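# Arrange plate, cup, fork and spoon like the photo

## Task

Set out the plate, cup, fork and spoon so their arrangement matches the reference photograph (called manual) exactly; the complete setting can sit at any spot on the table and face any direction.

## Robot and tools

Robot: two arms, left_arm and right_arm, each with a two-finger gripper. The fingers point along the gripper's +z axis and close along its y axis. end_effector_position is the point between the finger pads, roughly 1 cm short of the fingertips. Each gripper carries a wrist camera.

Frames: the scene frame has its origin at table-top height, midway between the nominal arm bases; +z up, +x out over the table, and left_arm on the +y side (arm names do not match image sides). Every hand pose, target and wrist-camera pose is given in that arm's own base frame. Calibrated bases in the scene frame: left_arm at (-0.023, +0.277, 0) m, quat_wxyz (+1.000, 0, 0, -0.007); right_arm at (-0.055, -0.255, 0) m, quat_wxyz (+1.000, 0, 0, +0.024). Both have up = +z. Fixed head cameras and the table use the scene frame. Reported poses may be off by a few centimetres, more at long reach.

Row format (used by every moving tool): 16 plain numbers, always both arms, left first: x, y, z, qw, qx, qy, qz, opening for left_arm, then the same eight for right_arm. x, y, z are an absolute target position in metres and qw..qz an absolute orientation quaternion (w first), each in that arm's base frame. Opening runs from -1 (closed) to +1 (fully open, 0.094 m); it is a commanded finger opening, not an offset.

execute_actions(actions, cameras): actions is a list of actions; each action is a list of 1 to 15 rows, one row per 1/30 s control step; a short action repeats its last row to fill 15 steps. Any target farther than 0.6 m from the gripper's current position along one of its own axes gets the action refused; a malformed or failing first action rejects the whole call. An empty list just reports state and images. cameras chooses images: omitted, null or ["all"] gives all, [] gives none.

move(target, speed, blend, opening_speed, blocking, cameras): drives each gripper in a straight line from its Hand target to the absolute pose(s) in target; target is one 16-number row or a list of up to 15 rows, no 0.6 m limit. speed: m/s, 0.002 to 4.3, default 0.25 (turning capped at twice that in rad/s); one value or one per target. blend: corner rounding in metres for lists, default 0. opening_speed: rate of the commanded opening per second on the -1..+1 scale, at least 0.2; use a low value near 0.2 to close gently on fragile items. blocking=false returns after about 0.5 s while the move continues; a new move replaces a running one. Moves are capped at 10 s, ignore obstacles and the other arm, and the gripper can lag or overshoot, especially when fast or with a stretched arm. Avoid paths near an arm's own base; go around it. Opening changes in later list targets happen on arrival once everything rests. The result adds a move: line with the outcome (done, off_target, moving, held, fault) and limits (limits=paced: pose clipped; limits=held: steps withheld). done means within 10 mm and 2 degrees; neither done nor off_target tells you about contact.

wait(seconds 0..10, cameras): lets time pass with the last commands held; a running move continues. stop(cameras): brakes a running move. zoom_image(camera, region): closer view of the latest image from cam_head_left, cam_head_right, cam_left_wrist or cam_right_wrist; region [x0, y0, x1, y1] in pixels, top-left origin, at most 504x504 (images are 672x504). show_instructions(): shows the reference photograph. read_manual(section="licences"): URDF licence text only. finished_scene(scene): ends the scene irreversibly; the arrangement must stay correct without the robot.

Control notes: each step the commanded orientation is limited to 40 degrees from the measured one; one action may not get there, and each result lists a Hand target, which may stop short, so send the rest later. To hold an orientation, repeat the same quaternion in every row. To park an arm, resend the exact position and quaternion from the last result before it stopped, plus the desired opening; resending the measured pose can relieve a press. Friction and weight can leave a gripper a centimetre or more off in free air. Tool commands shows current gripper commands; 0 is a real command, so resend the current one to leave a gripper unchanged.

Result lines: end_effector_position and end_effector_quat_wxyz per arm; Joint positions (last number is finger opening in metres); Joint velocities ("within noise" means at rest); Joint torques (include gravity, offsets, noise; numbers 3 and 4 wrap at ±28 N m); grip_measured on the opening scale (reads up to about 2.7 mm wide when empty, narrower than a squeezed part); grip_effort_nm (motor effort, negative closing, not pad force, 'n/a' if unmeasured); step readings of position for execute_actions only; MOTOR HOT above 85 °C, OVER-TEMPERATURE FAULT at 100 °C when the arm goes limp for 30-60 s or more. Holding loads, stretching out or pushing at unreachable poses heats motors.

Grasping: pads squeeze about 50-64 N each; the gripper reaches full force from about 0.05 below the first-touch reading (0.11 for small or round items). To release, command well above grip_measured.

Avoid: anything leaving or being set down off the table (fails the task), drops, releasing moving items, fast hits and heavy pushes, arm stops, and any contact or squeeze between the two arms or grippers, which can fail the scene. Loose items may occasionally be nudged by outside disturbances.

Each tool is called after "Call:" by a JSON object that holds its "method" and its "body", one argument or row to a line.

Reference images:

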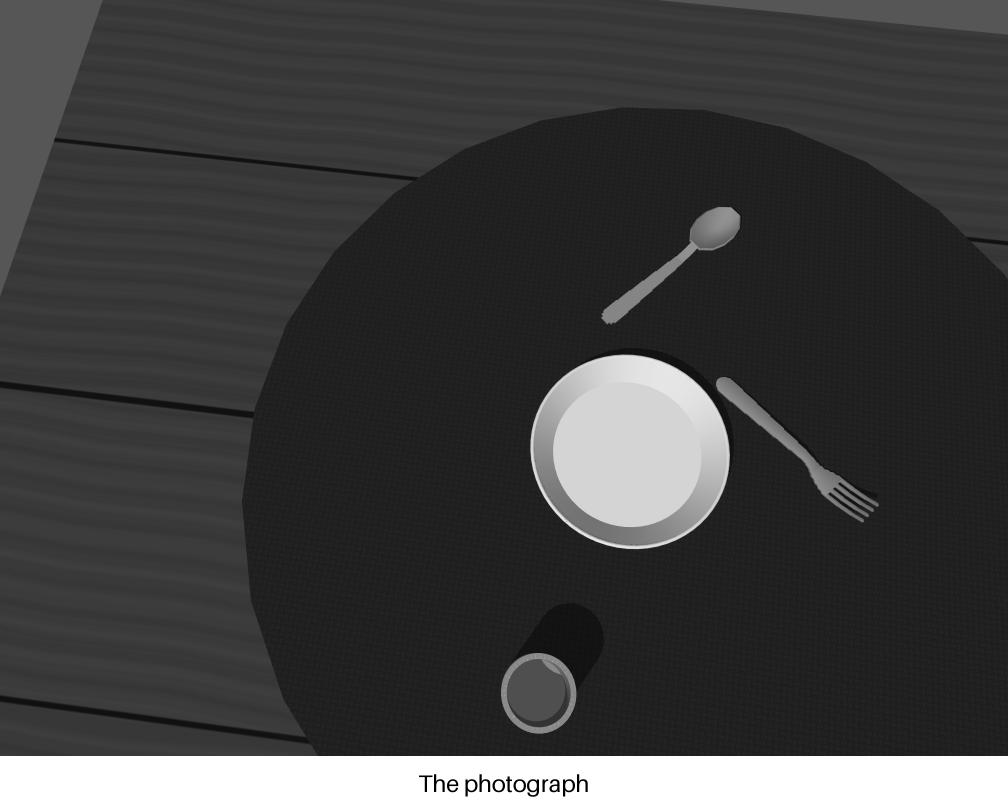

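## Session

Call:
{"method": "execute_actions", "body": {
  "actions": []
}}

Scene clock: 0.00 s.
left_arm: end_effector_position=(+0.7763, +0.3048, +0.3431) grip_measured=+1.000 grip_effort_nm=n/a end_effector_quat_wxyz=(+0.635, +0.204, +0.713, -0.215) | right_arm: end_effector_position=(+0.5621, +0.0170, +0.1198) grip_measured=+1.000 grip_effort_nm=n/a end_effector_quat_wxyz=(+0.437, +0.376, +0.809, -0.113)
Joint positions: left_arm=[0.565 2.197 2.15 -0.208 1.157 0.188 0.094] | right_arm=[0.228 1.63 0.998 -0.248 0.693 0.84 0.094]
Joint velocities: within noise
Joint torques (N m): no reading
Motor temperatures (°C): left_arm=[28 28 26 25 25 26 25] | right_arm=[29 28 26 27 27 26 25]
Heat: left arm: hottest waist 28 °C; right arm: hottest waist 29 °C.
Hand target: left_arm +0.7790, +0.3065, +0.3496; +0.640, +0.209, +0.709, -0.209 | right_arm +0.5699, +0.0189, +0.1263; +0.443, +0.378, +0.806, -0.108
Tool commands: left_gripper/opening=+1.0 right_gripper/opening=+1.0

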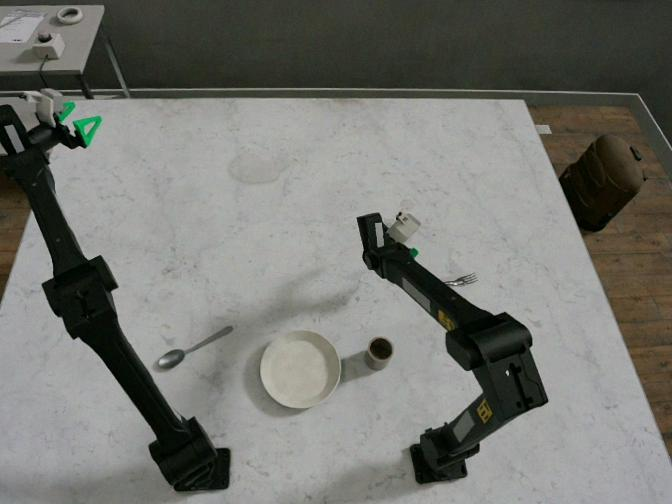

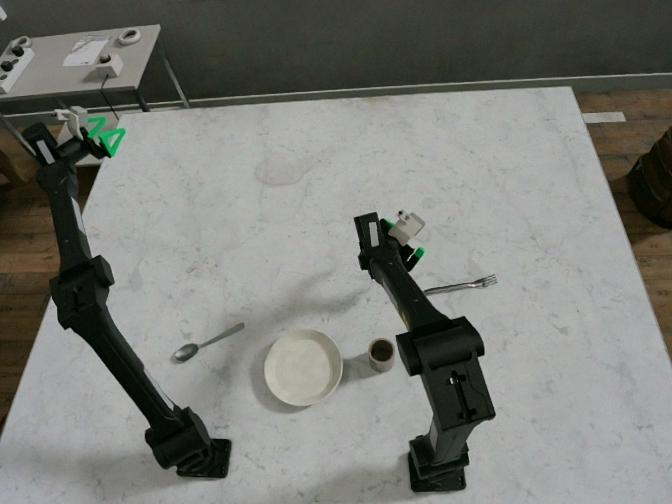

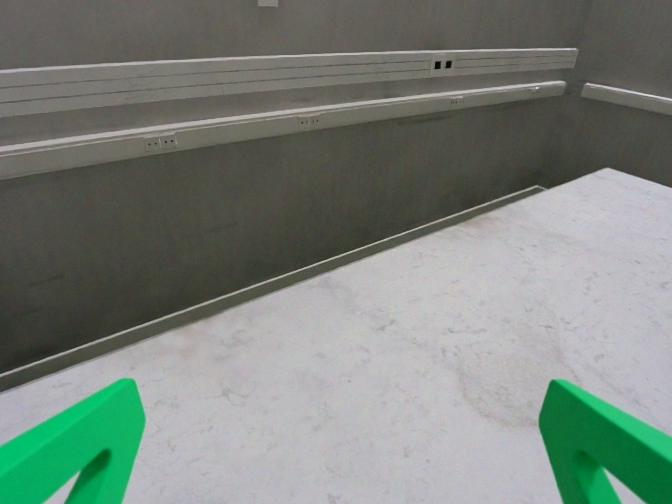

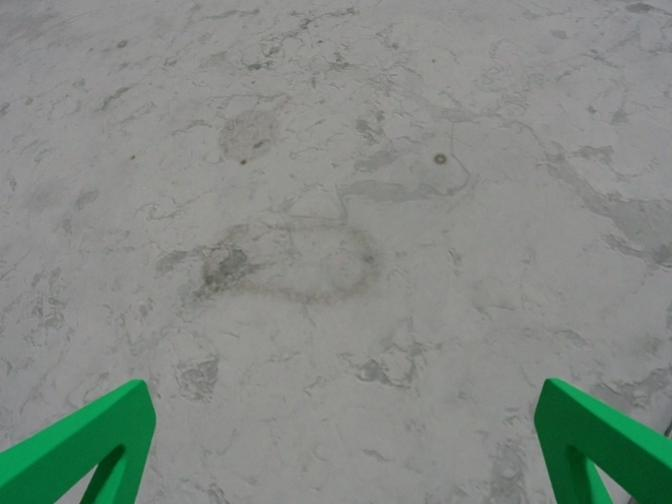

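Call:
{"method": "move", "body": {
  "target": [
    [0.60,0.35,0.35,0.707,0,0.707,0,1,0.277,0.242,0.45,0.2164,0.0234,0.9763,-0.0052,1]
  ],
  "speed": 0.4
}}

Scene clock: 8.97 s.
left_arm: end_effector_position=(+0.6040, +0.3455, +0.3423) grip_measured=+1.000 grip_effort_nm=-0.017 end_effector_quat_wxyz=(+0.701, +0.002, +0.713, -0.006) | right_arm: end_effector_position=(+0.2737, +0.2408, +0.4407) grip_measured=+1.000 grip_effort_nm=0.017 end_effector_quat_wxyz=(+0.233, +0.010, +0.972, +0.012)
Joint positions: left_arm=[0.678 1.679 1.268 0.389 0.689 0.009 0.094] | right_arm=[0.884 1.17 1.597 -1.672 0.346 0.846 0.094]
Joint velocities: within noise
Joint torques (N m): left_arm=[1.26 -13.98 8.01 2.04 -0.23 -0.07] | right_arm=[-1.61 -5.77 12.9 0.62 0.25 0.11]
Motor temperatures (°C): left_arm=[28 28 28 25 25 26 25] | right_arm=[29 28 28 27 28 26 25]
Heat: left arm: hottest waist 28 °C; right arm: hottest waist 29 °C.
Hand target: left_arm +0.5999, +0.3500, +0.3500; +0.707, +0.000, +0.707, +0.000 | right_arm +0.2771, +0.2418, +0.4493; +0.235, +0.018, +0.972, +0.016
Off the commanded pose: left_arm 0.010 m, 1 deg | right_arm 0.010 m, 3 deg.
joint sent to its limit (right arm) — joint 4 (wrist pitch), lower limit. The joint targets are off in orientation, not in position.
move: off_target (right_arm)

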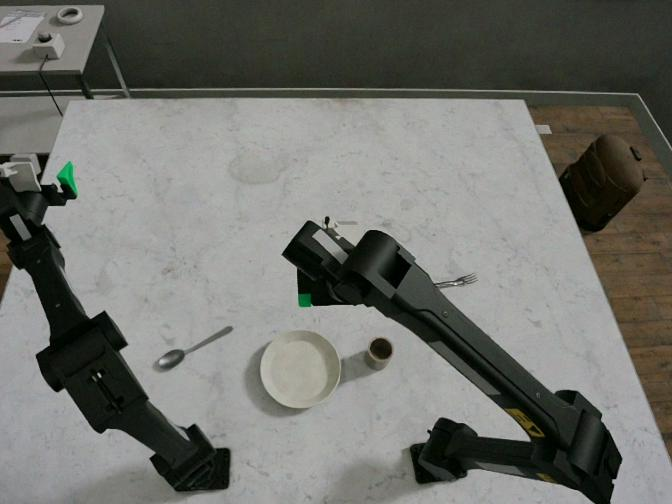

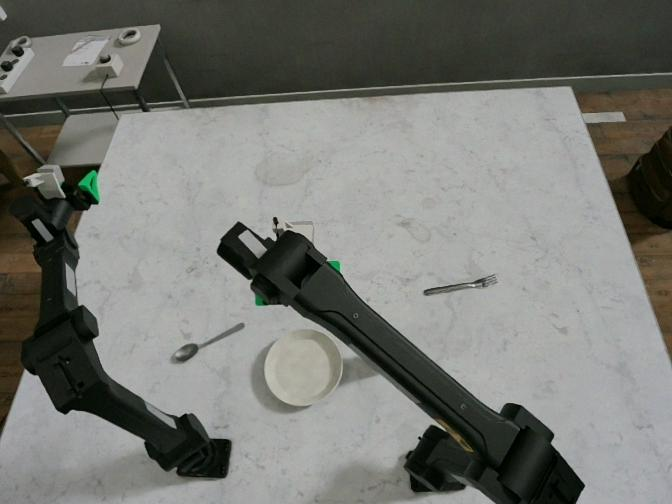

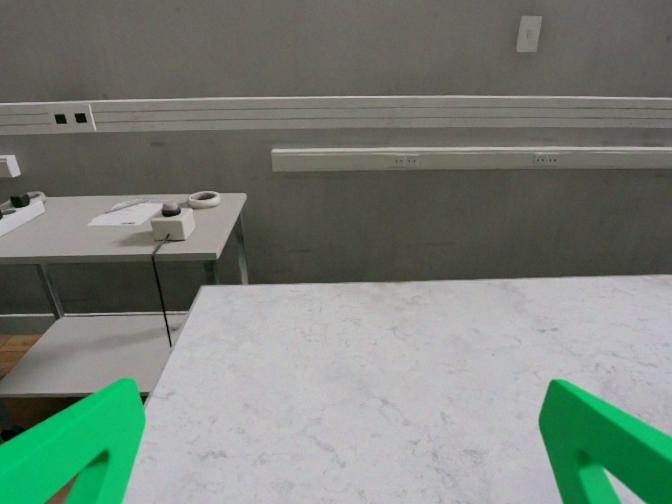

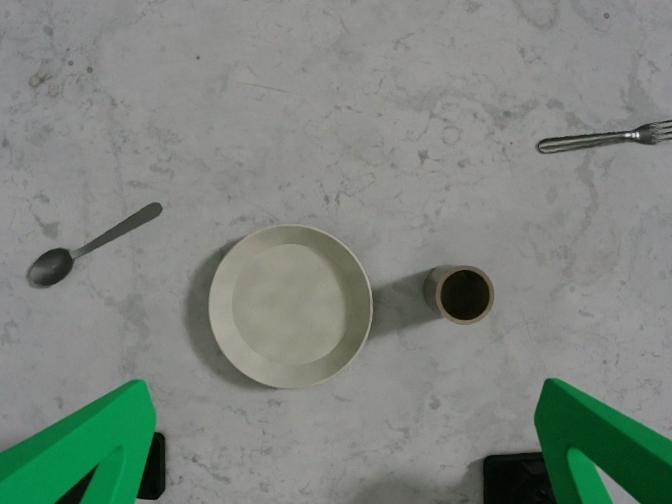

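Call:
{"method": "zoom_image", "body": {
  "camera": "cam_right_wrist",
  "region": [0, 150, 504, 504]
}}

Call:
{"method": "zoom_image", "body": {
  "camera": "cam_right_wrist",
  "region": [400, 80, 672, 350]
}}

Call:
{"method": "zoom_image", "body": {
  "camera": "cam_head_right",
  "region": [140, 240, 520, 440]
}}

Call:
{"method": "show_instructions", "body": {

}}

Scaled by 1.000.

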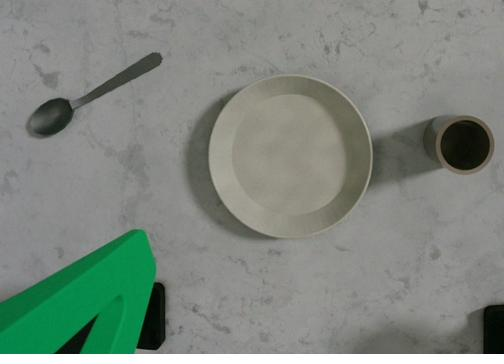

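Scaled by 1.853 from the camera's 672x504 image, which has a finer 960x720 frame.

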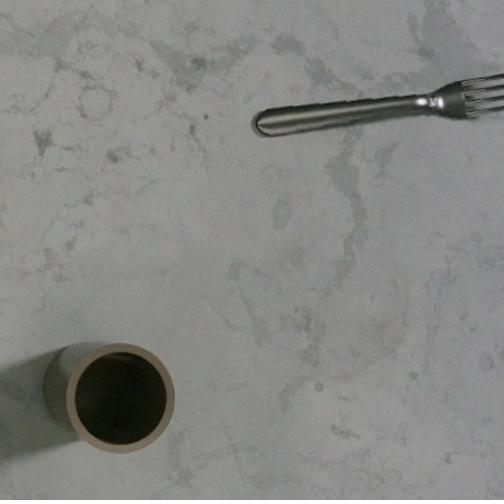

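Scaled by 1.326 from the camera's 672x504 image, which has a finer 960x720 frame.

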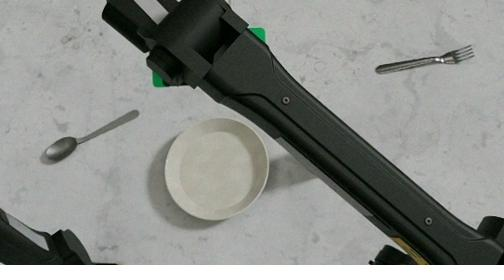

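Reference images for this scene: manual.

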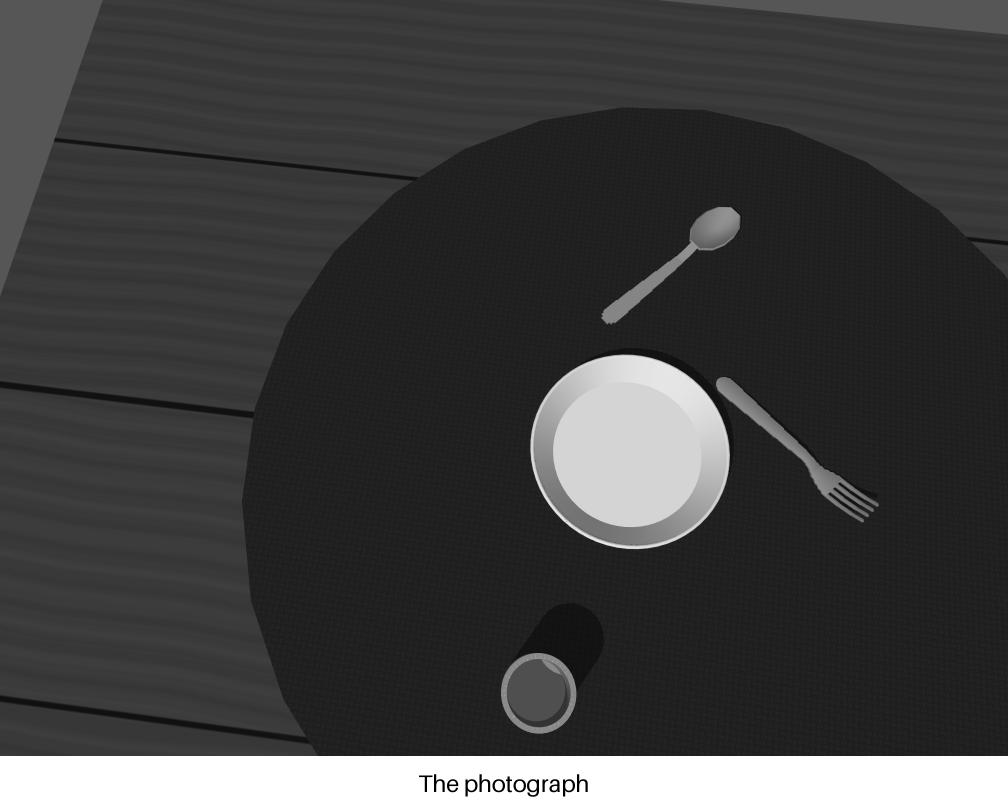

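Call:
{"method": "move", "body": {
  "target": [0.6,0.35,0.35,0.707,0,0.707,0,1,0.469,-0.086,0.17,0,0.6528,0.7576,0,0.4],
  "speed": 0.4
}}

Scene clock: 28.97 s.
left_arm: end_effector_position=(+0.6040, +0.3455, +0.3423) grip_measured=+1.000 grip_effort_nm=-0.017 end_effector_quat_wxyz=(+0.701, +0.002, +0.713, -0.006) | right_arm: end_effector_position=(+0.4495, -0.0861, +0.1528) grip_measured=+0.401 grip_effort_nm=-0.056 end_effector_quat_wxyz=(-0.023, +0.652, +0.758, -0.014)
Joint positions: left_arm=[0.678 1.679 1.268 0.389 0.689 0.008 0.094] | right_arm=[-0.188 1.611 1.324 -1.339 0.002 1.232 0.066]
Joint velocities: within noise
Joint torques (N m): left_arm=[1.32 -14.15 8.01 2.04 -0.22 -0.05] | right_arm=[-0.38 -14.21 13.96 0.46 0.05 0.12]
Motor temperatures (°C): left_arm=[28 30 29 25 25 26 25] | right_arm=[29 28 31 27 27 26 25]
Heat: left arm: hottest shoulder 30 °C; right arm: hottest elbow 31 °C.
Hand target: left_arm +0.5999, +0.3500, +0.3500; +0.707, +0.000, +0.707, +0.000 | right_arm +0.4680, -0.0857, +0.1703; +0.000, +0.653, +0.758, +0.000
Off the commanded pose: left_arm 0.010 m, 1 deg | right_arm 0.026 m, 3 deg.
move: off_target (right_arm)

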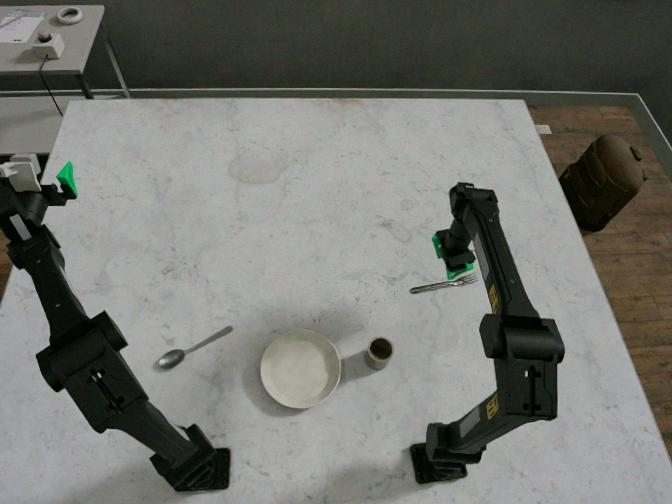

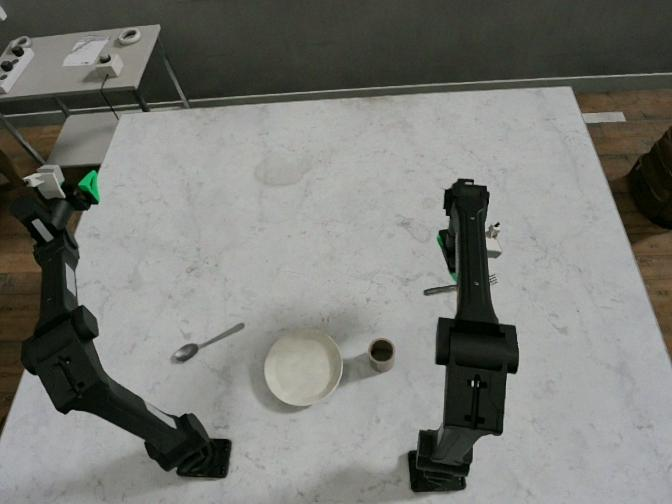

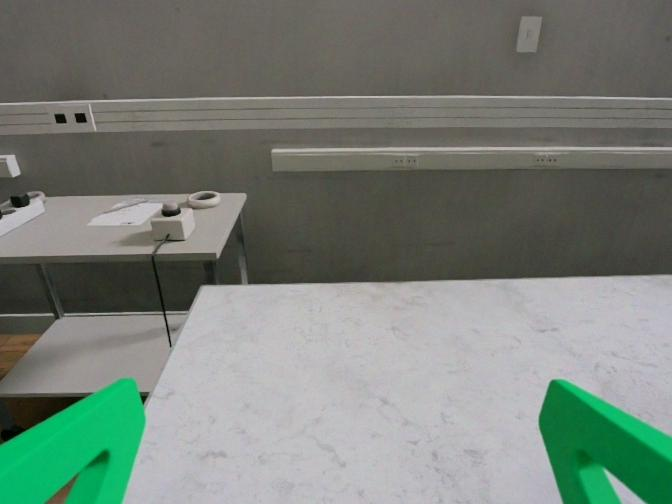

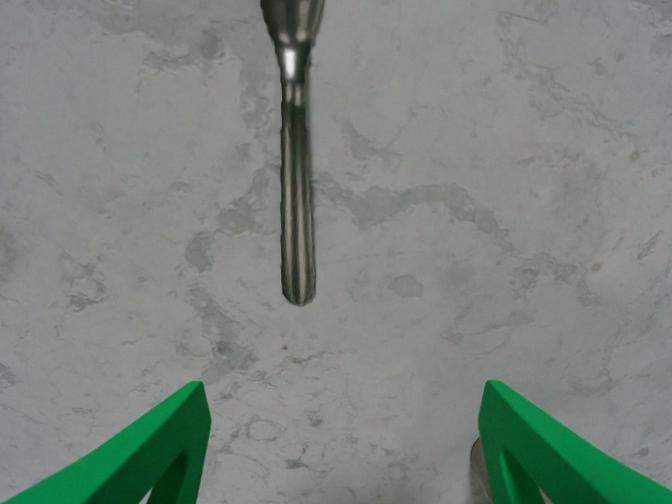

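Call:
{"method": "move", "body": {
  "target": [0.6,0.35,0.35,0.707,0,0.707,0,1,0.483,-0.095,0.065,0.02,0.6528,0.7576,0.012,0.2],
  "speed": 0.25,
  "cameras": ["cam_right_wrist"]
}}

Scene clock: 34.47 s.
left_arm: end_effector_position=(+0.6040, +0.3455, +0.3423) grip_measured=+1.000 grip_effort_nm=-0.022 end_effector_quat_wxyz=(+0.701, +0.002, +0.713, -0.006) | right_arm: end_effector_position=(+0.4794, -0.0918, +0.0629) grip_measured=+0.201 grip_effort_nm=-0.051 end_effector_quat_wxyz=(+0.014, +0.652, +0.758, +0.007)
Joint positions: left_arm=[0.678 1.679 1.268 0.389 0.689 0.008 0.094] | right_arm=[-0.188 1.724 1.217 -1.032 0.002 1.233 0.056]
Joint velocities: within noise
Joint torques (N m): left_arm=[1.26 -14.15 8.01 2.04 -0.23 -0.05] | right_arm=[-1.08 -15.44 9.14 0.84 0.06 -0.04]
Motor temperatures (°C): left_arm=[28 30 30 25 25 26 25] | right_arm=[29 29 32 27 27 26 25]
Heat: left arm: hottest shoulder 30 °C; right arm: hottest elbow 32 °C.
Hand target: left_arm +0.5999, +0.3500, +0.3500; +0.707, +0.000, +0.707, +0.000 | right_arm +0.4830, -0.0949, +0.0651; +0.020, +0.653, +0.757, +0.012
Off the commanded pose: left_arm 0.010 m, 1 deg | right_arm 0.005 m, 1 deg.
move: done
Images, in order (width x height): cam_right_wrist 672x504.

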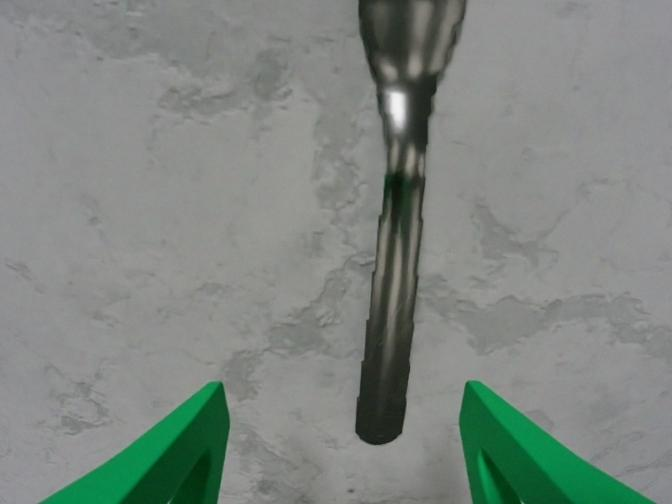

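Call:
{"method": "move", "body": {
  "target": [
    [0.6,0.35,0.35,0.707,0,0.707,0,1,0.462,-0.108,0.04,0.02,0.6528,0.7576,0.012,0.2],
    [0.6,0.35,0.35,0.707,0,0.707,0,1,0.462,-0.108,0.016,0.02,0.6528,0.7576,0.012,0.2]
  ],
  "speed": 0.12,
  "cameras": ["cam_right_wrist","cam_head_right"]
}}

Scene clock: 37.67 s.
left_arm: end_effector_position=(+0.6040, +0.3455, +0.3423) grip_measured=+1.000 grip_effort_nm=-0.017 end_effector_quat_wxyz=(+0.701, +0.002, +0.713, -0.006) | right_arm: end_effector_position=(+0.4642, -0.1084, +0.0270) grip_measured=+0.201 grip_effort_nm=-0.056 end_effector_quat_wxyz=(+0.027, +0.656, +0.755, +0.014)
Joint positions: left_arm=[0.678 1.679 1.268 0.389 0.689 0.008 0.094] | right_arm=[-0.228 1.733 1.117 -0.893 0 1.202 0.056]
Joint velocities: within noise
Joint torques (N m): left_arm=[1.26 -14.15 8.01 2.04 -0.23 -0.05] | right_arm=[-1.03 -12.92 7.87 0.75 0.05 -0.12]
Motor temperatures (°C): left_arm=[28 30 30 25 25 26 25] | right_arm=[29 29 32 27 27 26 25]
Heat: left arm: hottest shoulder 30 °C; right arm: hottest elbow 32 °C.
Hand target: left_arm +0.5999, +0.3500, +0.3500; +0.707, +0.000, +0.707, +0.000 | right_arm +0.4617, -0.1079, +0.0162; +0.020, +0.653, +0.757, +0.012
Off the commanded pose: left_arm 0.010 m, 1 deg | right_arm 0.011 m, 1 deg.
move: off_target (right_arm)
Images, in order (width x height): cam_head_right 672x504, cam_right_wrist 672x504.

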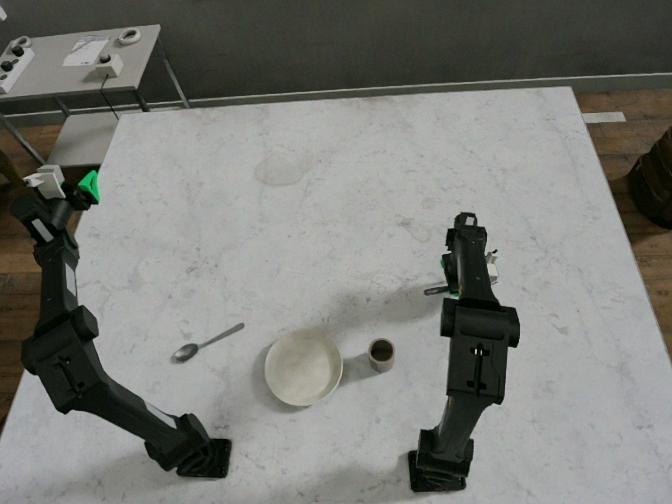

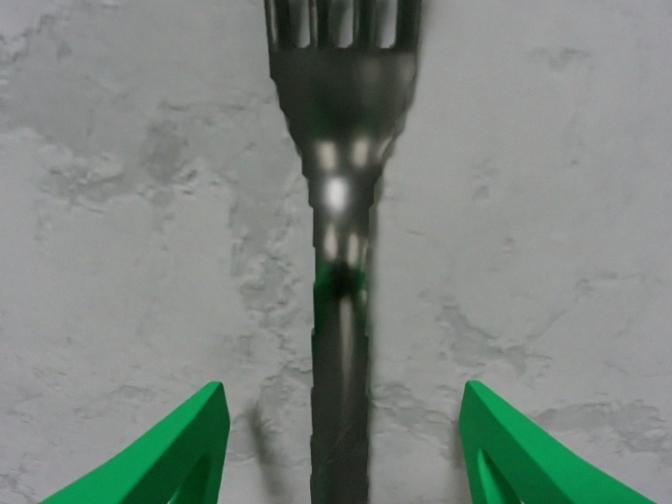

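Call:
{"method": "move", "body": {
  "target": [0.6,0.35,0.35,0.707,0,0.707,0,1,0.460,-0.108,0.004,0.02,0.6528,0.7576,0.012,0.2],
  "speed": 0.06,
  "cameras": ["cam_right_wrist"]
}}

Scene clock: 39.27 s.
left_arm: end_effector_position=(+0.6040, +0.3455, +0.3423) grip_measured=+1.000 grip_effort_nm=-0.017 end_effector_quat_wxyz=(+0.701, +0.002, +0.713, -0.006) | right_arm: end_effector_position=(+0.4625, -0.1080, +0.0150) grip_measured=+0.201 grip_effort_nm=-0.051 end_effector_quat_wxyz=(+0.027, +0.655, +0.755, +0.014)
Joint positions: left_arm=[0.678 1.679 1.268 0.389 0.689 0.008 0.094] | right_arm=[-0.228 1.749 1.1 -0.861 0 1.201 0.056]
Joint velocities: within noise
Joint torques (N m): left_arm=[1.26 -14.15 8.01 2.04 -0.22 -0.05] | right_arm=[-1.03 -12.92 7.76 0.92 0.03 -0.09]
Motor temperatures (°C): left_arm=[28 30 30 25 25 26 25] | right_arm=[29 29 32 27 27 26 25]
Heat: left arm: hottest shoulder 30 °C; right arm: hottest elbow 32 °C.
Hand target: left_arm +0.5999, +0.3500, +0.3500; +0.707, +0.000, +0.707, +0.000 | right_arm +0.4598, -0.1079, +0.0042; +0.020, +0.653, +0.757, +0.012
Off the commanded pose: left_arm 0.010 m, 1 deg | right_arm 0.011 m, 1 deg.
move: off_target (right_arm)
Images, in order (width x height): cam_right_wrist 672x504.

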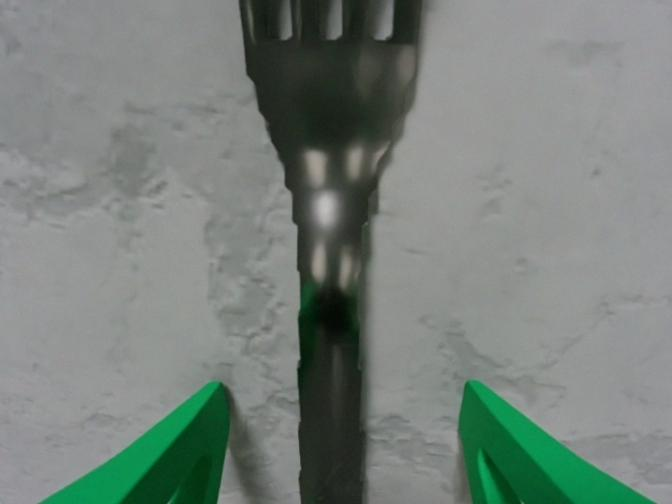

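Call:
{"method": "move", "body": {
  "target": [
    [0.6,0.35,0.35,0.707,0,0.707,0,1,0.458,-0.108,0.000,0.02,0.6528,0.7576,0.012,0.2]
  ],
  "speed": 0.05,
  "cameras": []
}}

Call:
{"method": "move", "body": {
  "target": [
    [0.6,0.35,0.35,0.707,0,0.707,0,1,0.458,-0.108,0.000,0.02,0.6528,0.7576,0.012,-1]
  ],
  "opening_speed": 0.5,
  "cameras": ["cam_right_wrist"]
}}

Call:
{"method": "move", "body": {
  "target": [
    [0.6,0.35,0.35,0.707,0,0.707,0,1,0.462,-0.108,0.10,0.02,0.6528,0.7576,0.012,-1]
  ],
  "speed": 0.12,
  "cameras": ["cam_right_wrist","cam_head_right"]
}}

Scene clock: 42.27 s.
left_arm: end_effector_position=(+0.6040, +0.3455, +0.3423) grip_measured=+1.000 grip_effort_nm=-0.017 end_effector_quat_wxyz=(+0.701, +0.002, +0.713, -0.006) | right_arm: end_effector_position=(+0.4630, -0.1081, +0.0147) grip_measured=+0.201 grip_effort_nm=-0.046 end_effector_quat_wxyz=(+0.028, +0.655, +0.755, +0.015)
Joint positions: left_arm=[0.678 1.679 1.268 0.389 0.689 0.008 0.094] | right_arm=[-0.228 1.749 1.099 -0.857 0 1.201 0.056]
Joint velocities: within noise
Joint torques (N m): left_arm=[1.26 -14.15 8.01 2.03 -0.23 -0.05] | right_arm=[-0.97 -12.92 6.93 1.26 0.03 -0.1]
Motor temperatures (°C): left_arm=[28 30 30 25 25 26 25] | right_arm=[29 29 32 27 27 26 25]
Heat: left arm: hottest shoulder 30 °C; right arm: hottest elbow 32 °C.
Hand target: left_arm +0.5999, +0.3500, +0.3500; +0.707, +0.000, +0.707, +0.000 | right_arm +0.4576, -0.1079, +0.0003; +0.020, +0.653, +0.757, +0.012
Off the commanded pose: left_arm 0.010 m, 1 deg | right_arm 0.016 m, 1 deg.
move: off_target (right_arm)
No camera images: "cameras" was empty.

Scene clock: 44.87 s.
left_arm: end_effector_position=(+0.6040, +0.3455, +0.3423) grip_measured=+1.000 grip_effort_nm=-0.022 end_effector_quat_wxyz=(+0.701, +0.002, +0.713, -0.006) | right_arm: end_effector_position=(+0.4636, -0.1082, +0.0144) grip_measured=-0.785 grip_effort_nm=-0.999 end_effector_quat_wxyz=(+0.030, +0.654, +0.755, +0.016)
Joint positions: left_arm=[0.678 1.679 1.268 0.389 0.689 0.008 0.094] | right_arm=[-0.228 1.749 1.097 -0.852 0 1.199 0.01]
Joint velocities: within noise
Joint torques (N m): left_arm=[1.26 -14.15 8.01 2.04 -0.23 -0.05] | right_arm=[-1.08 -13.04 7.1 1.09 0.04 -0.09]
Motor temperatures (°C): left_arm=[28 30 30 25 25 26 25] | right_arm=[29 29 32 27 27 26 25]
Heat: left arm: hottest shoulder 30 °C; right arm: hottest elbow 32 °C.
Hand target: left_arm +0.5999, +0.3500, +0.3500; +0.707, +0.000, +0.707, +0.000 | right_arm +0.4577, -0.1079, +0.0003; +0.020, +0.653, +0.757, +0.012
Off the commanded pose: left_arm 0.010 m, 1 deg | right_arm 0.015 m, 1 deg.
move: off_target (right_arm)
Images, in order (width x height): cam_right_wrist 672x504.

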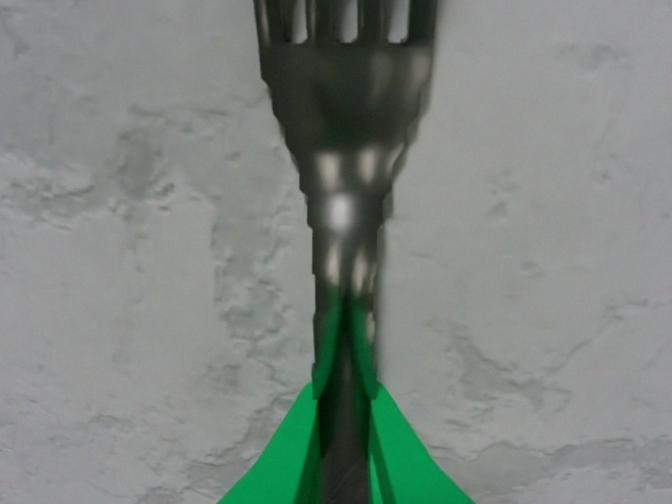

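Scene clock: 46.20 s.
left_arm: end_effector_position=(+0.6040, +0.3455, +0.3423) grip_measured=+1.000 grip_effort_nm=-0.022 end_effector_quat_wxyz=(+0.701, +0.002, +0.713, -0.006) | right_arm: end_effector_position=(+0.4463, -0.1042, +0.0834) grip_measured=-0.786 grip_effort_nm=-1.009 end_effector_quat_wxyz=(+0.004, +0.655, +0.756, +0.002)
Joint positions: left_arm=[0.678 1.679 1.268 0.389 0.689 0.008 0.094] | right_arm=[-0.228 1.641 1.167 -1.087 0 1.199 0.01]
Joint velocities: within noise
Joint torques (N m): left_arm=[1.26 -14.15 7.99 2.04 -0.23 -0.05] | right_arm=[-1.08 -13.57 13 -0.16 0.04 -0.07]
Motor temperatures (°C): left_arm=[28 31 30 25 25 26 25] | right_arm=[29 29 32 27 27 26 26]
Heat: left arm: hottest shoulder 31 °C; right arm: hottest elbow 32 °C.
Hand target: left_arm +0.5999, +0.3500, +0.3500; +0.707, +0.000, +0.707, +0.000 | right_arm +0.4613, -0.1079, +0.1003; +0.020, +0.653, +0.757, +0.012
Off the commanded pose: left_arm 0.010 m, 1 deg | right_arm 0.023 m, 2 deg.
move: off_target (right_arm)
Images, in order (width x height): cam_head_right 672x504, cam_right_wrist 672x504.

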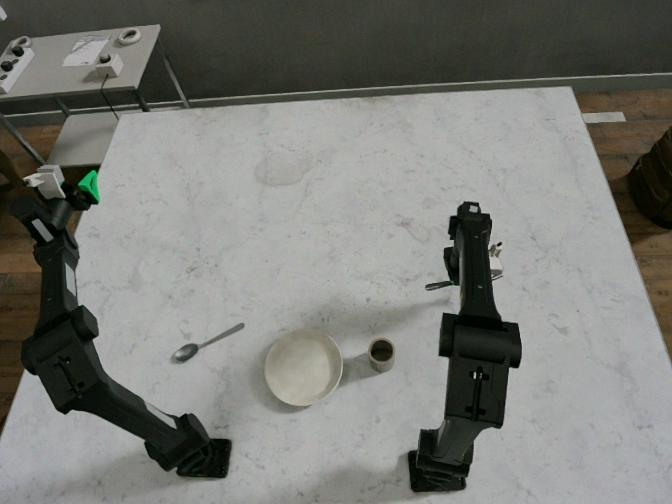

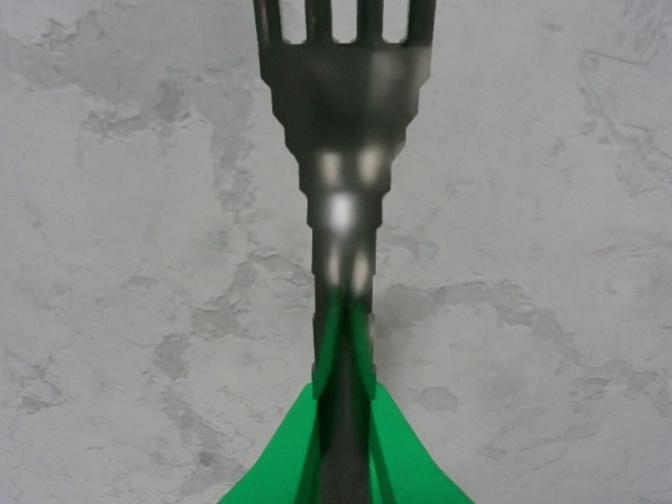

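Call:
{"method": "move", "body": {
  "target": [
    [0.6,0.35,0.35,0.707,0,0.707,0,1,0.413,0.380,0.10,0,0.2453,0.9694,0,-1]
  ],
  "speed": 0.25,
  "cameras": ["cam_right_wrist","cam_head_right","cam_head_left"]
}}

Scene clock: 50.60 s.
left_arm: end_effector_position=(+0.6040, +0.3455, +0.3423) grip_measured=+1.000 grip_effort_nm=-0.012 end_effector_quat_wxyz=(+0.701, +0.002, +0.713, -0.006) | right_arm: end_effector_position=(+0.3989, +0.3713, +0.0903) grip_measured=-0.786 grip_effort_nm=-1.009 end_effector_quat_wxyz=(-0.006, +0.247, +0.969, -0.010)
Joint positions: left_arm=[0.678 1.679 1.268 0.389 0.689 0.008 0.094] | right_arm=[0.751 1.86 1.49 -1.225 0.001 1.249 0.01]
Joint velocities: within noise
Joint torques (N m): left_arm=[1.26 -14.15 8.01 2.04 -0.23 -0.05] | right_arm=[-1.55 -16.85 13.79 -0.18 0.13 -0.08]
Motor temperatures (°C): left_arm=[28 31 31 25 25 26 25] | right_arm=[29 29 33 27 27 26 26]
Heat: left arm: hottest shoulder 31 °C; right arm: hottest elbow 33 °C.
Hand target: left_arm +0.5999, +0.3500, +0.3500; +0.707, +0.000, +0.707, +0.000 | right_arm +0.4125, +0.3796, +0.1001; +0.000, +0.245, +0.969, +0.000
Off the commanded pose: left_arm 0.010 m, 1 deg | right_arm 0.019 m, 1 deg.
move: off_target (right_arm)
Images, in order (width x height): cam_head_left 672x504, cam_head_right 672x504, cam_right_wrist 672x504.

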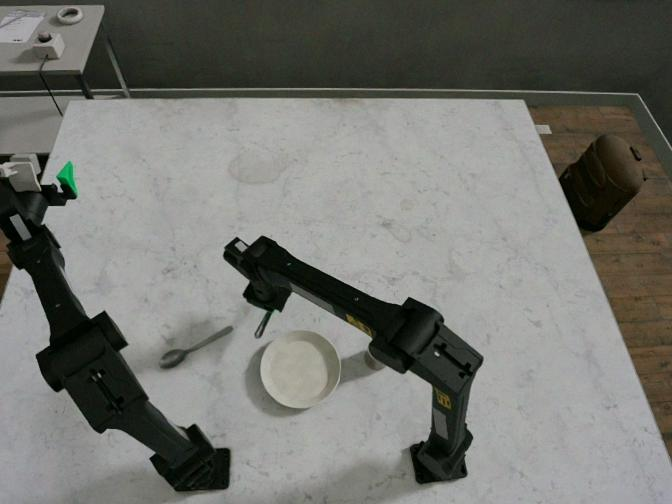

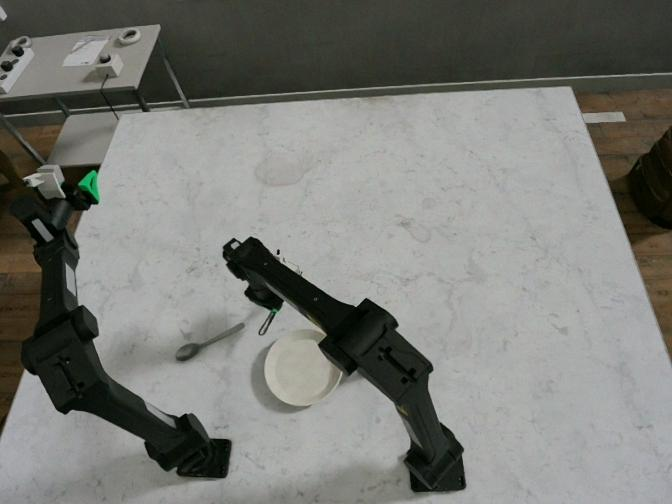

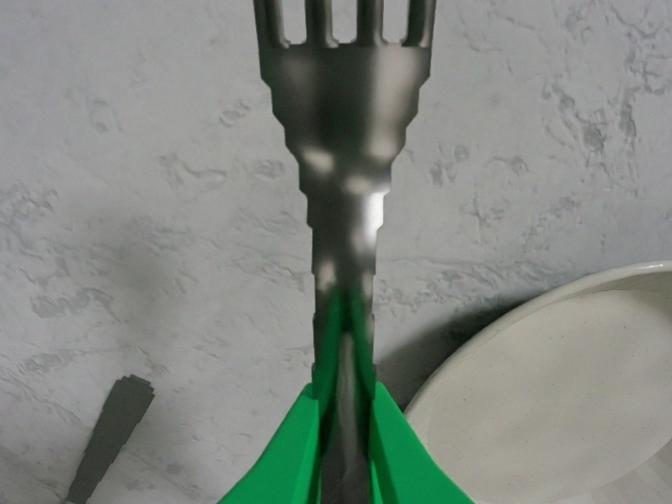

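Call:
{"method": "move", "body": {
  "target": [
    [0.6,0.35,0.35,0.707,0,0.707,0,1,0.422,0.386,0.05,0,0.2453,0.9694,0,-1],
    [0.6,0.35,0.35,0.707,0,0.707,0,1,0.418,0.384,0.014,0,0.2453,0.9694,0,-1]
  ],
  "speed": 0.1,
  "cameras": ["cam_right_wrist"]
}}

Scene clock: 53.30 s.
left_arm: end_effector_position=(+0.6040, +0.3455, +0.3423) grip_measured=+1.000 grip_effort_nm=-0.022 end_effector_quat_wxyz=(+0.701, +0.002, +0.713, -0.006) | right_arm: end_effector_position=(+0.4160, +0.3867, +0.0239) grip_measured=-0.786 grip_effort_nm=-1.004 end_effector_quat_wxyz=(+0.003, +0.246, +0.969, +0.003)
Joint positions: left_arm=[0.678 1.679 1.268 0.389 0.689 0.008 0.094] | right_arm=[0.75 1.968 1.466 -1.061 0.001 1.247 0.01]
Joint velocities: within noise
Joint torques (N m): left_arm=[1.26 -14.15 8.01 2.04 -0.23 -0.05] | right_arm=[-1.55 -18.73 8.77 0.87 0.11 -0.07]
Motor temperatures (°C): left_arm=[28 31 31 25 25 26 25] | right_arm=[29 29 33 27 27 26 26]
Heat: left arm: hottest shoulder 31 °C; right arm: hottest elbow 33 °C.
Hand target: left_arm +0.5999, +0.3500, +0.3500; +0.707, +0.000, +0.707, +0.000 | right_arm +0.4179, +0.3839, +0.0142; +0.000, +0.245, +0.969, +0.000
Off the commanded pose: left_arm 0.010 m, 1 deg | right_arm 0.010 m, 0 deg.
move: done
Images, in order (width x height): cam_right_wrist 672x504.

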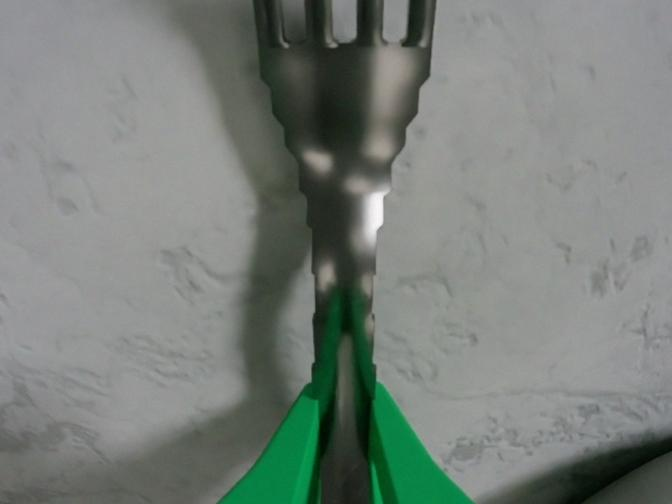

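Call:
{"method": "move", "body": {
  "target": [
    [0.6,0.35,0.35,0.707,0,0.707,0,1,0.415,0.376,0.004,0,0.2453,0.9694,0,-1]
  ],
  "speed": 0.05,
  "cameras": []
}}

Call:
{"method": "move", "body": {
  "target": [
    [0.6,0.35,0.35,0.707,0,0.707,0,1,0.415,0.376,0.004,0,0.2453,0.9694,0,-0.3]
  ],
  "opening_speed": 0.5,
  "cameras": ["cam_right_wrist"]
}}

Call:
{"method": "move", "body": {
  "target": [
    [0.6,0.35,0.35,0.707,0,0.707,0,1,0.415,0.376,0.1,0,0.2453,0.9694,0,0.2],
    [0.6,0.35,0.35,0.707,0,0.707,0,1,0.32,0.30,0.45,0.2,0.0216,0.9763,-0.0048,0.2]
  ],
  "speed": [0.1,0.35]
}}

Scene clock: 56.10 s.
left_arm: end_effector_position=(+0.6040, +0.3455, +0.3423) grip_measured=+1.000 grip_effort_nm=-0.017 end_effector_quat_wxyz=(+0.701, +0.002, +0.713, -0.006) | right_arm: end_effector_position=(+0.4142, +0.3824, +0.0152) grip_measured=-0.786 grip_effort_nm=-1.004 end_effector_quat_wxyz=(+0.004, +0.245, +0.969, +0.005)
Joint positions: left_arm=[0.678 1.679 1.268 0.389 0.689 0.008 0.094] | right_arm=[0.747 1.968 1.44 -1.031 0.001 1.243 0.01]
Joint velocities: within noise
Joint torques (N m): left_arm=[1.32 -14.1 8.01 2.04 -0.23 -0.05] | right_arm=[-1.61 -17.79 7.65 0.91 0.11 -0.07]
Motor temperatures (°C): left_arm=[28 31 31 25 25 26 25] | right_arm=[29 29 32 27 27 26 26]
Heat: left arm: hottest shoulder 31 °C; right arm: hottest elbow 32 °C.
Hand target: left_arm +0.5999, +0.3500, +0.3500; +0.707, +0.000, +0.707, +0.000 | right_arm +0.4148, +0.3758, +0.0042; +0.000, +0.245, +0.969, +0.000
Off the commanded pose: left_arm 0.010 m, 1 deg | right_arm 0.013 m, 1 deg.
move: off_target (right_arm)
No camera images: "cameras" was empty.

Scene clock: 57.70 s.
left_arm: end_effector_position=(+0.6040, +0.3455, +0.3423) grip_measured=+1.000 grip_effort_nm=-0.022 end_effector_quat_wxyz=(+0.701, +0.002, +0.713, -0.006) | right_arm: end_effector_position=(+0.4154, +0.3815, +0.0152) grip_measured=-0.302 grip_effort_nm=0.105 end_effector_quat_wxyz=(+0.004, +0.246, +0.969, +0.005)
Joint positions: left_arm=[0.678 1.679 1.268 0.389 0.689 0.008 0.094] | right_arm=[0.744 1.968 1.44 -1.03 0.001 1.241 0.033]
Joint velocities: within noise
Joint torques (N m): left_arm=[1.26 -14.15 8.01 2.06 -0.22 -0.05] | right_arm=[-1.49 -17.9 7.76 0.8 0.11 -0.06]
Motor temperatures (°C): left_arm=[28 31 31 25 25 26 25] | right_arm=[29 29 32 27 27 26 26]
Heat: left arm: hottest shoulder 31 °C; right arm: hottest elbow 32 °C.
Hand target: left_arm +0.5999, +0.3500, +0.3500; +0.707, +0.000, +0.707, +0.000 | right_arm +0.4148, +0.3760, +0.0042; +0.000, +0.245, +0.969, +0.000
Off the commanded pose: left_arm 0.010 m, 1 deg | right_arm 0.012 m, 1 deg.
move: off_target (right_arm)
Images, in order (width x height): cam_right_wrist 672x504.

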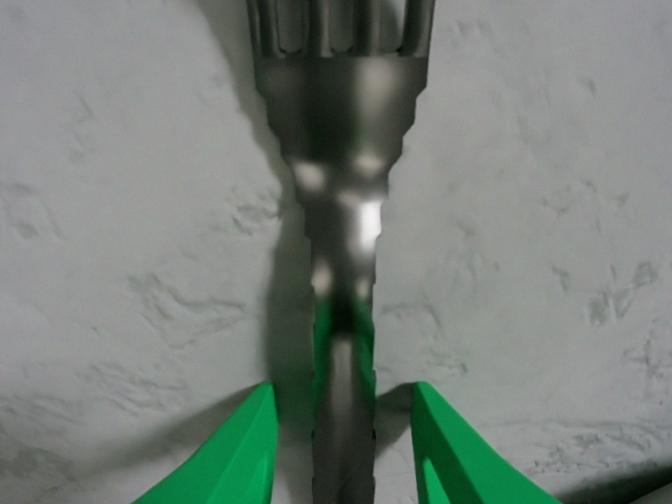

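Scene clock: 60.57 s.
left_arm: end_effector_position=(+0.6040, +0.3455, +0.3423) grip_measured=+1.000 grip_effort_nm=-0.017 end_effector_quat_wxyz=(+0.701, +0.002, +0.713, -0.006) | right_arm: end_effector_position=(+0.3182, +0.2951, +0.4424) grip_measured=+0.199 grip_effort_nm=0.090 end_effector_quat_wxyz=(+0.218, +0.023, +0.976, +0.016)
Joint positions: left_arm=[0.678 1.679 1.268 0.389 0.689 0.008 0.094] | right_arm=[0.873 1.358 1.77 -1.672 0.318 0.869 0.056]
Joint velocities: within noise
Joint torques (N m): left_arm=[1.26 -14.15 8.01 2.04 -0.22 -0.05] | right_arm=[-0.62 -8.53 12.94 0.59 0.36 -0.05]
Motor temperatures (°C): left_arm=[28 31 31 25 25 26 25] | right_arm=[29 29 33 27 27 26 26]
Heat: left arm: hottest shoulder 31 °C; right arm: hottest elbow 33 °C.
Hand target: left_arm +0.5999, +0.3500, +0.3500; +0.707, +0.000, +0.707, +0.000 | right_arm +0.3200, +0.2997, +0.4495; +0.221, +0.017, +0.975, +0.018
Off the commanded pose: left_arm 0.010 m, 1 deg | right_arm 0.009 m, 3 deg.
joint sent to its limit (right arm) — joint 4 (wrist pitch), lower limit. The joint targets are off in orientation, not in position.
move: off_target (right_arm)

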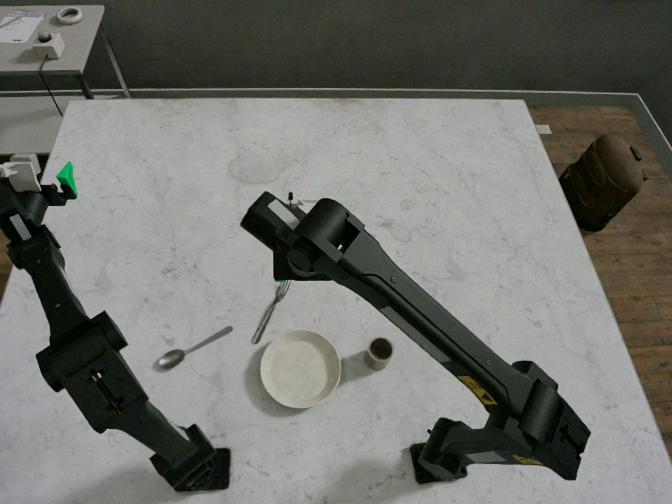

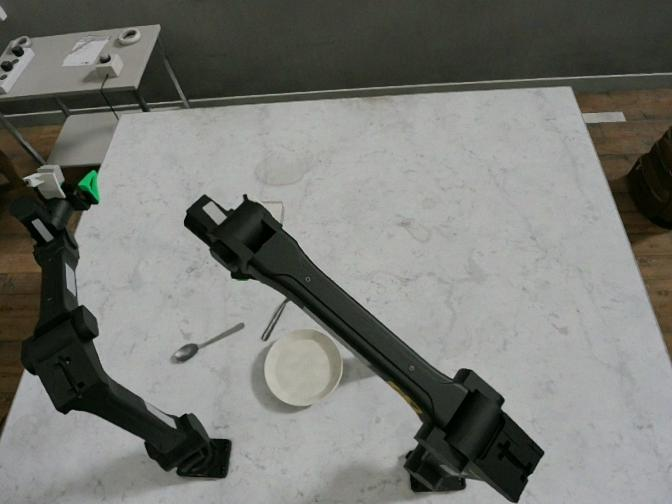

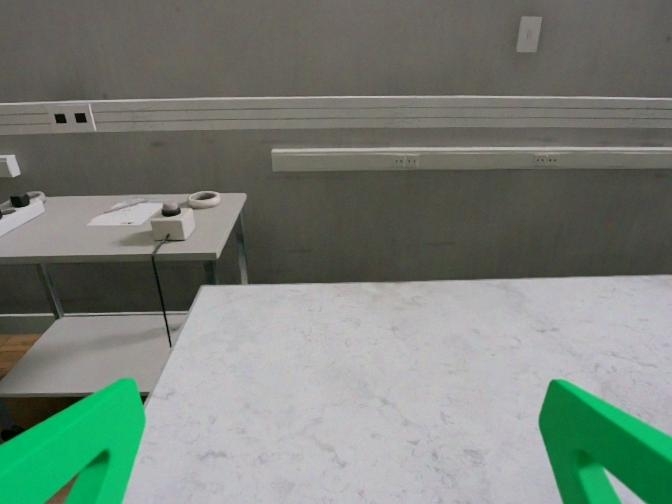

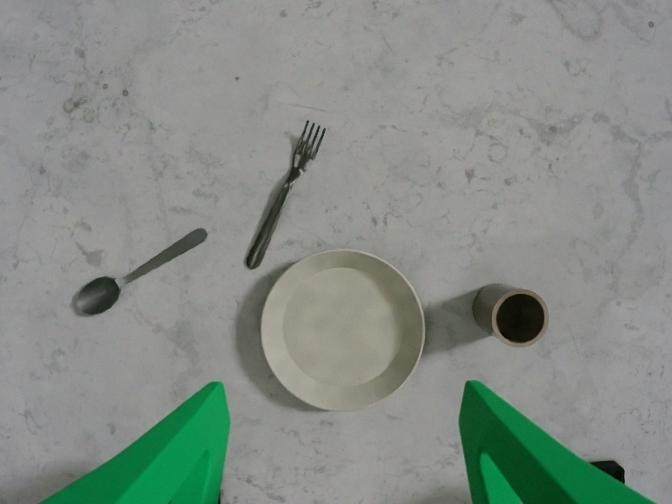

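Call:
{"method": "zoom_image", "body": {
  "camera": "cam_right_wrist",
  "region": [60, 110, 360, 335]
}}

Call:
{"method": "zoom_image", "body": {
  "camera": "cam_right_wrist",
  "region": [230, 230, 570, 485]
}}

Scaled by 1.680 from the camera's 672x504 image, which has a finer 960x720 frame.

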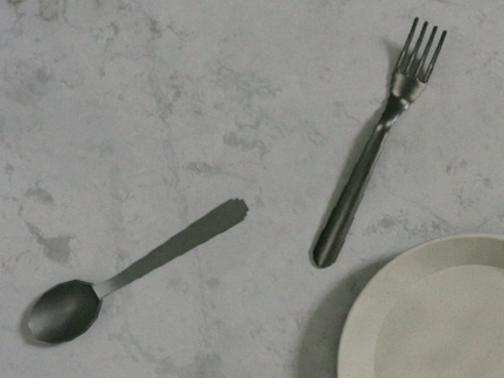

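Scaled by 1.482 from the camera's 672x504 image, which has a finer 960x720 frame.

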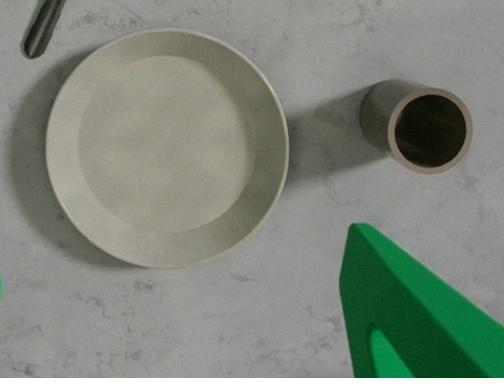

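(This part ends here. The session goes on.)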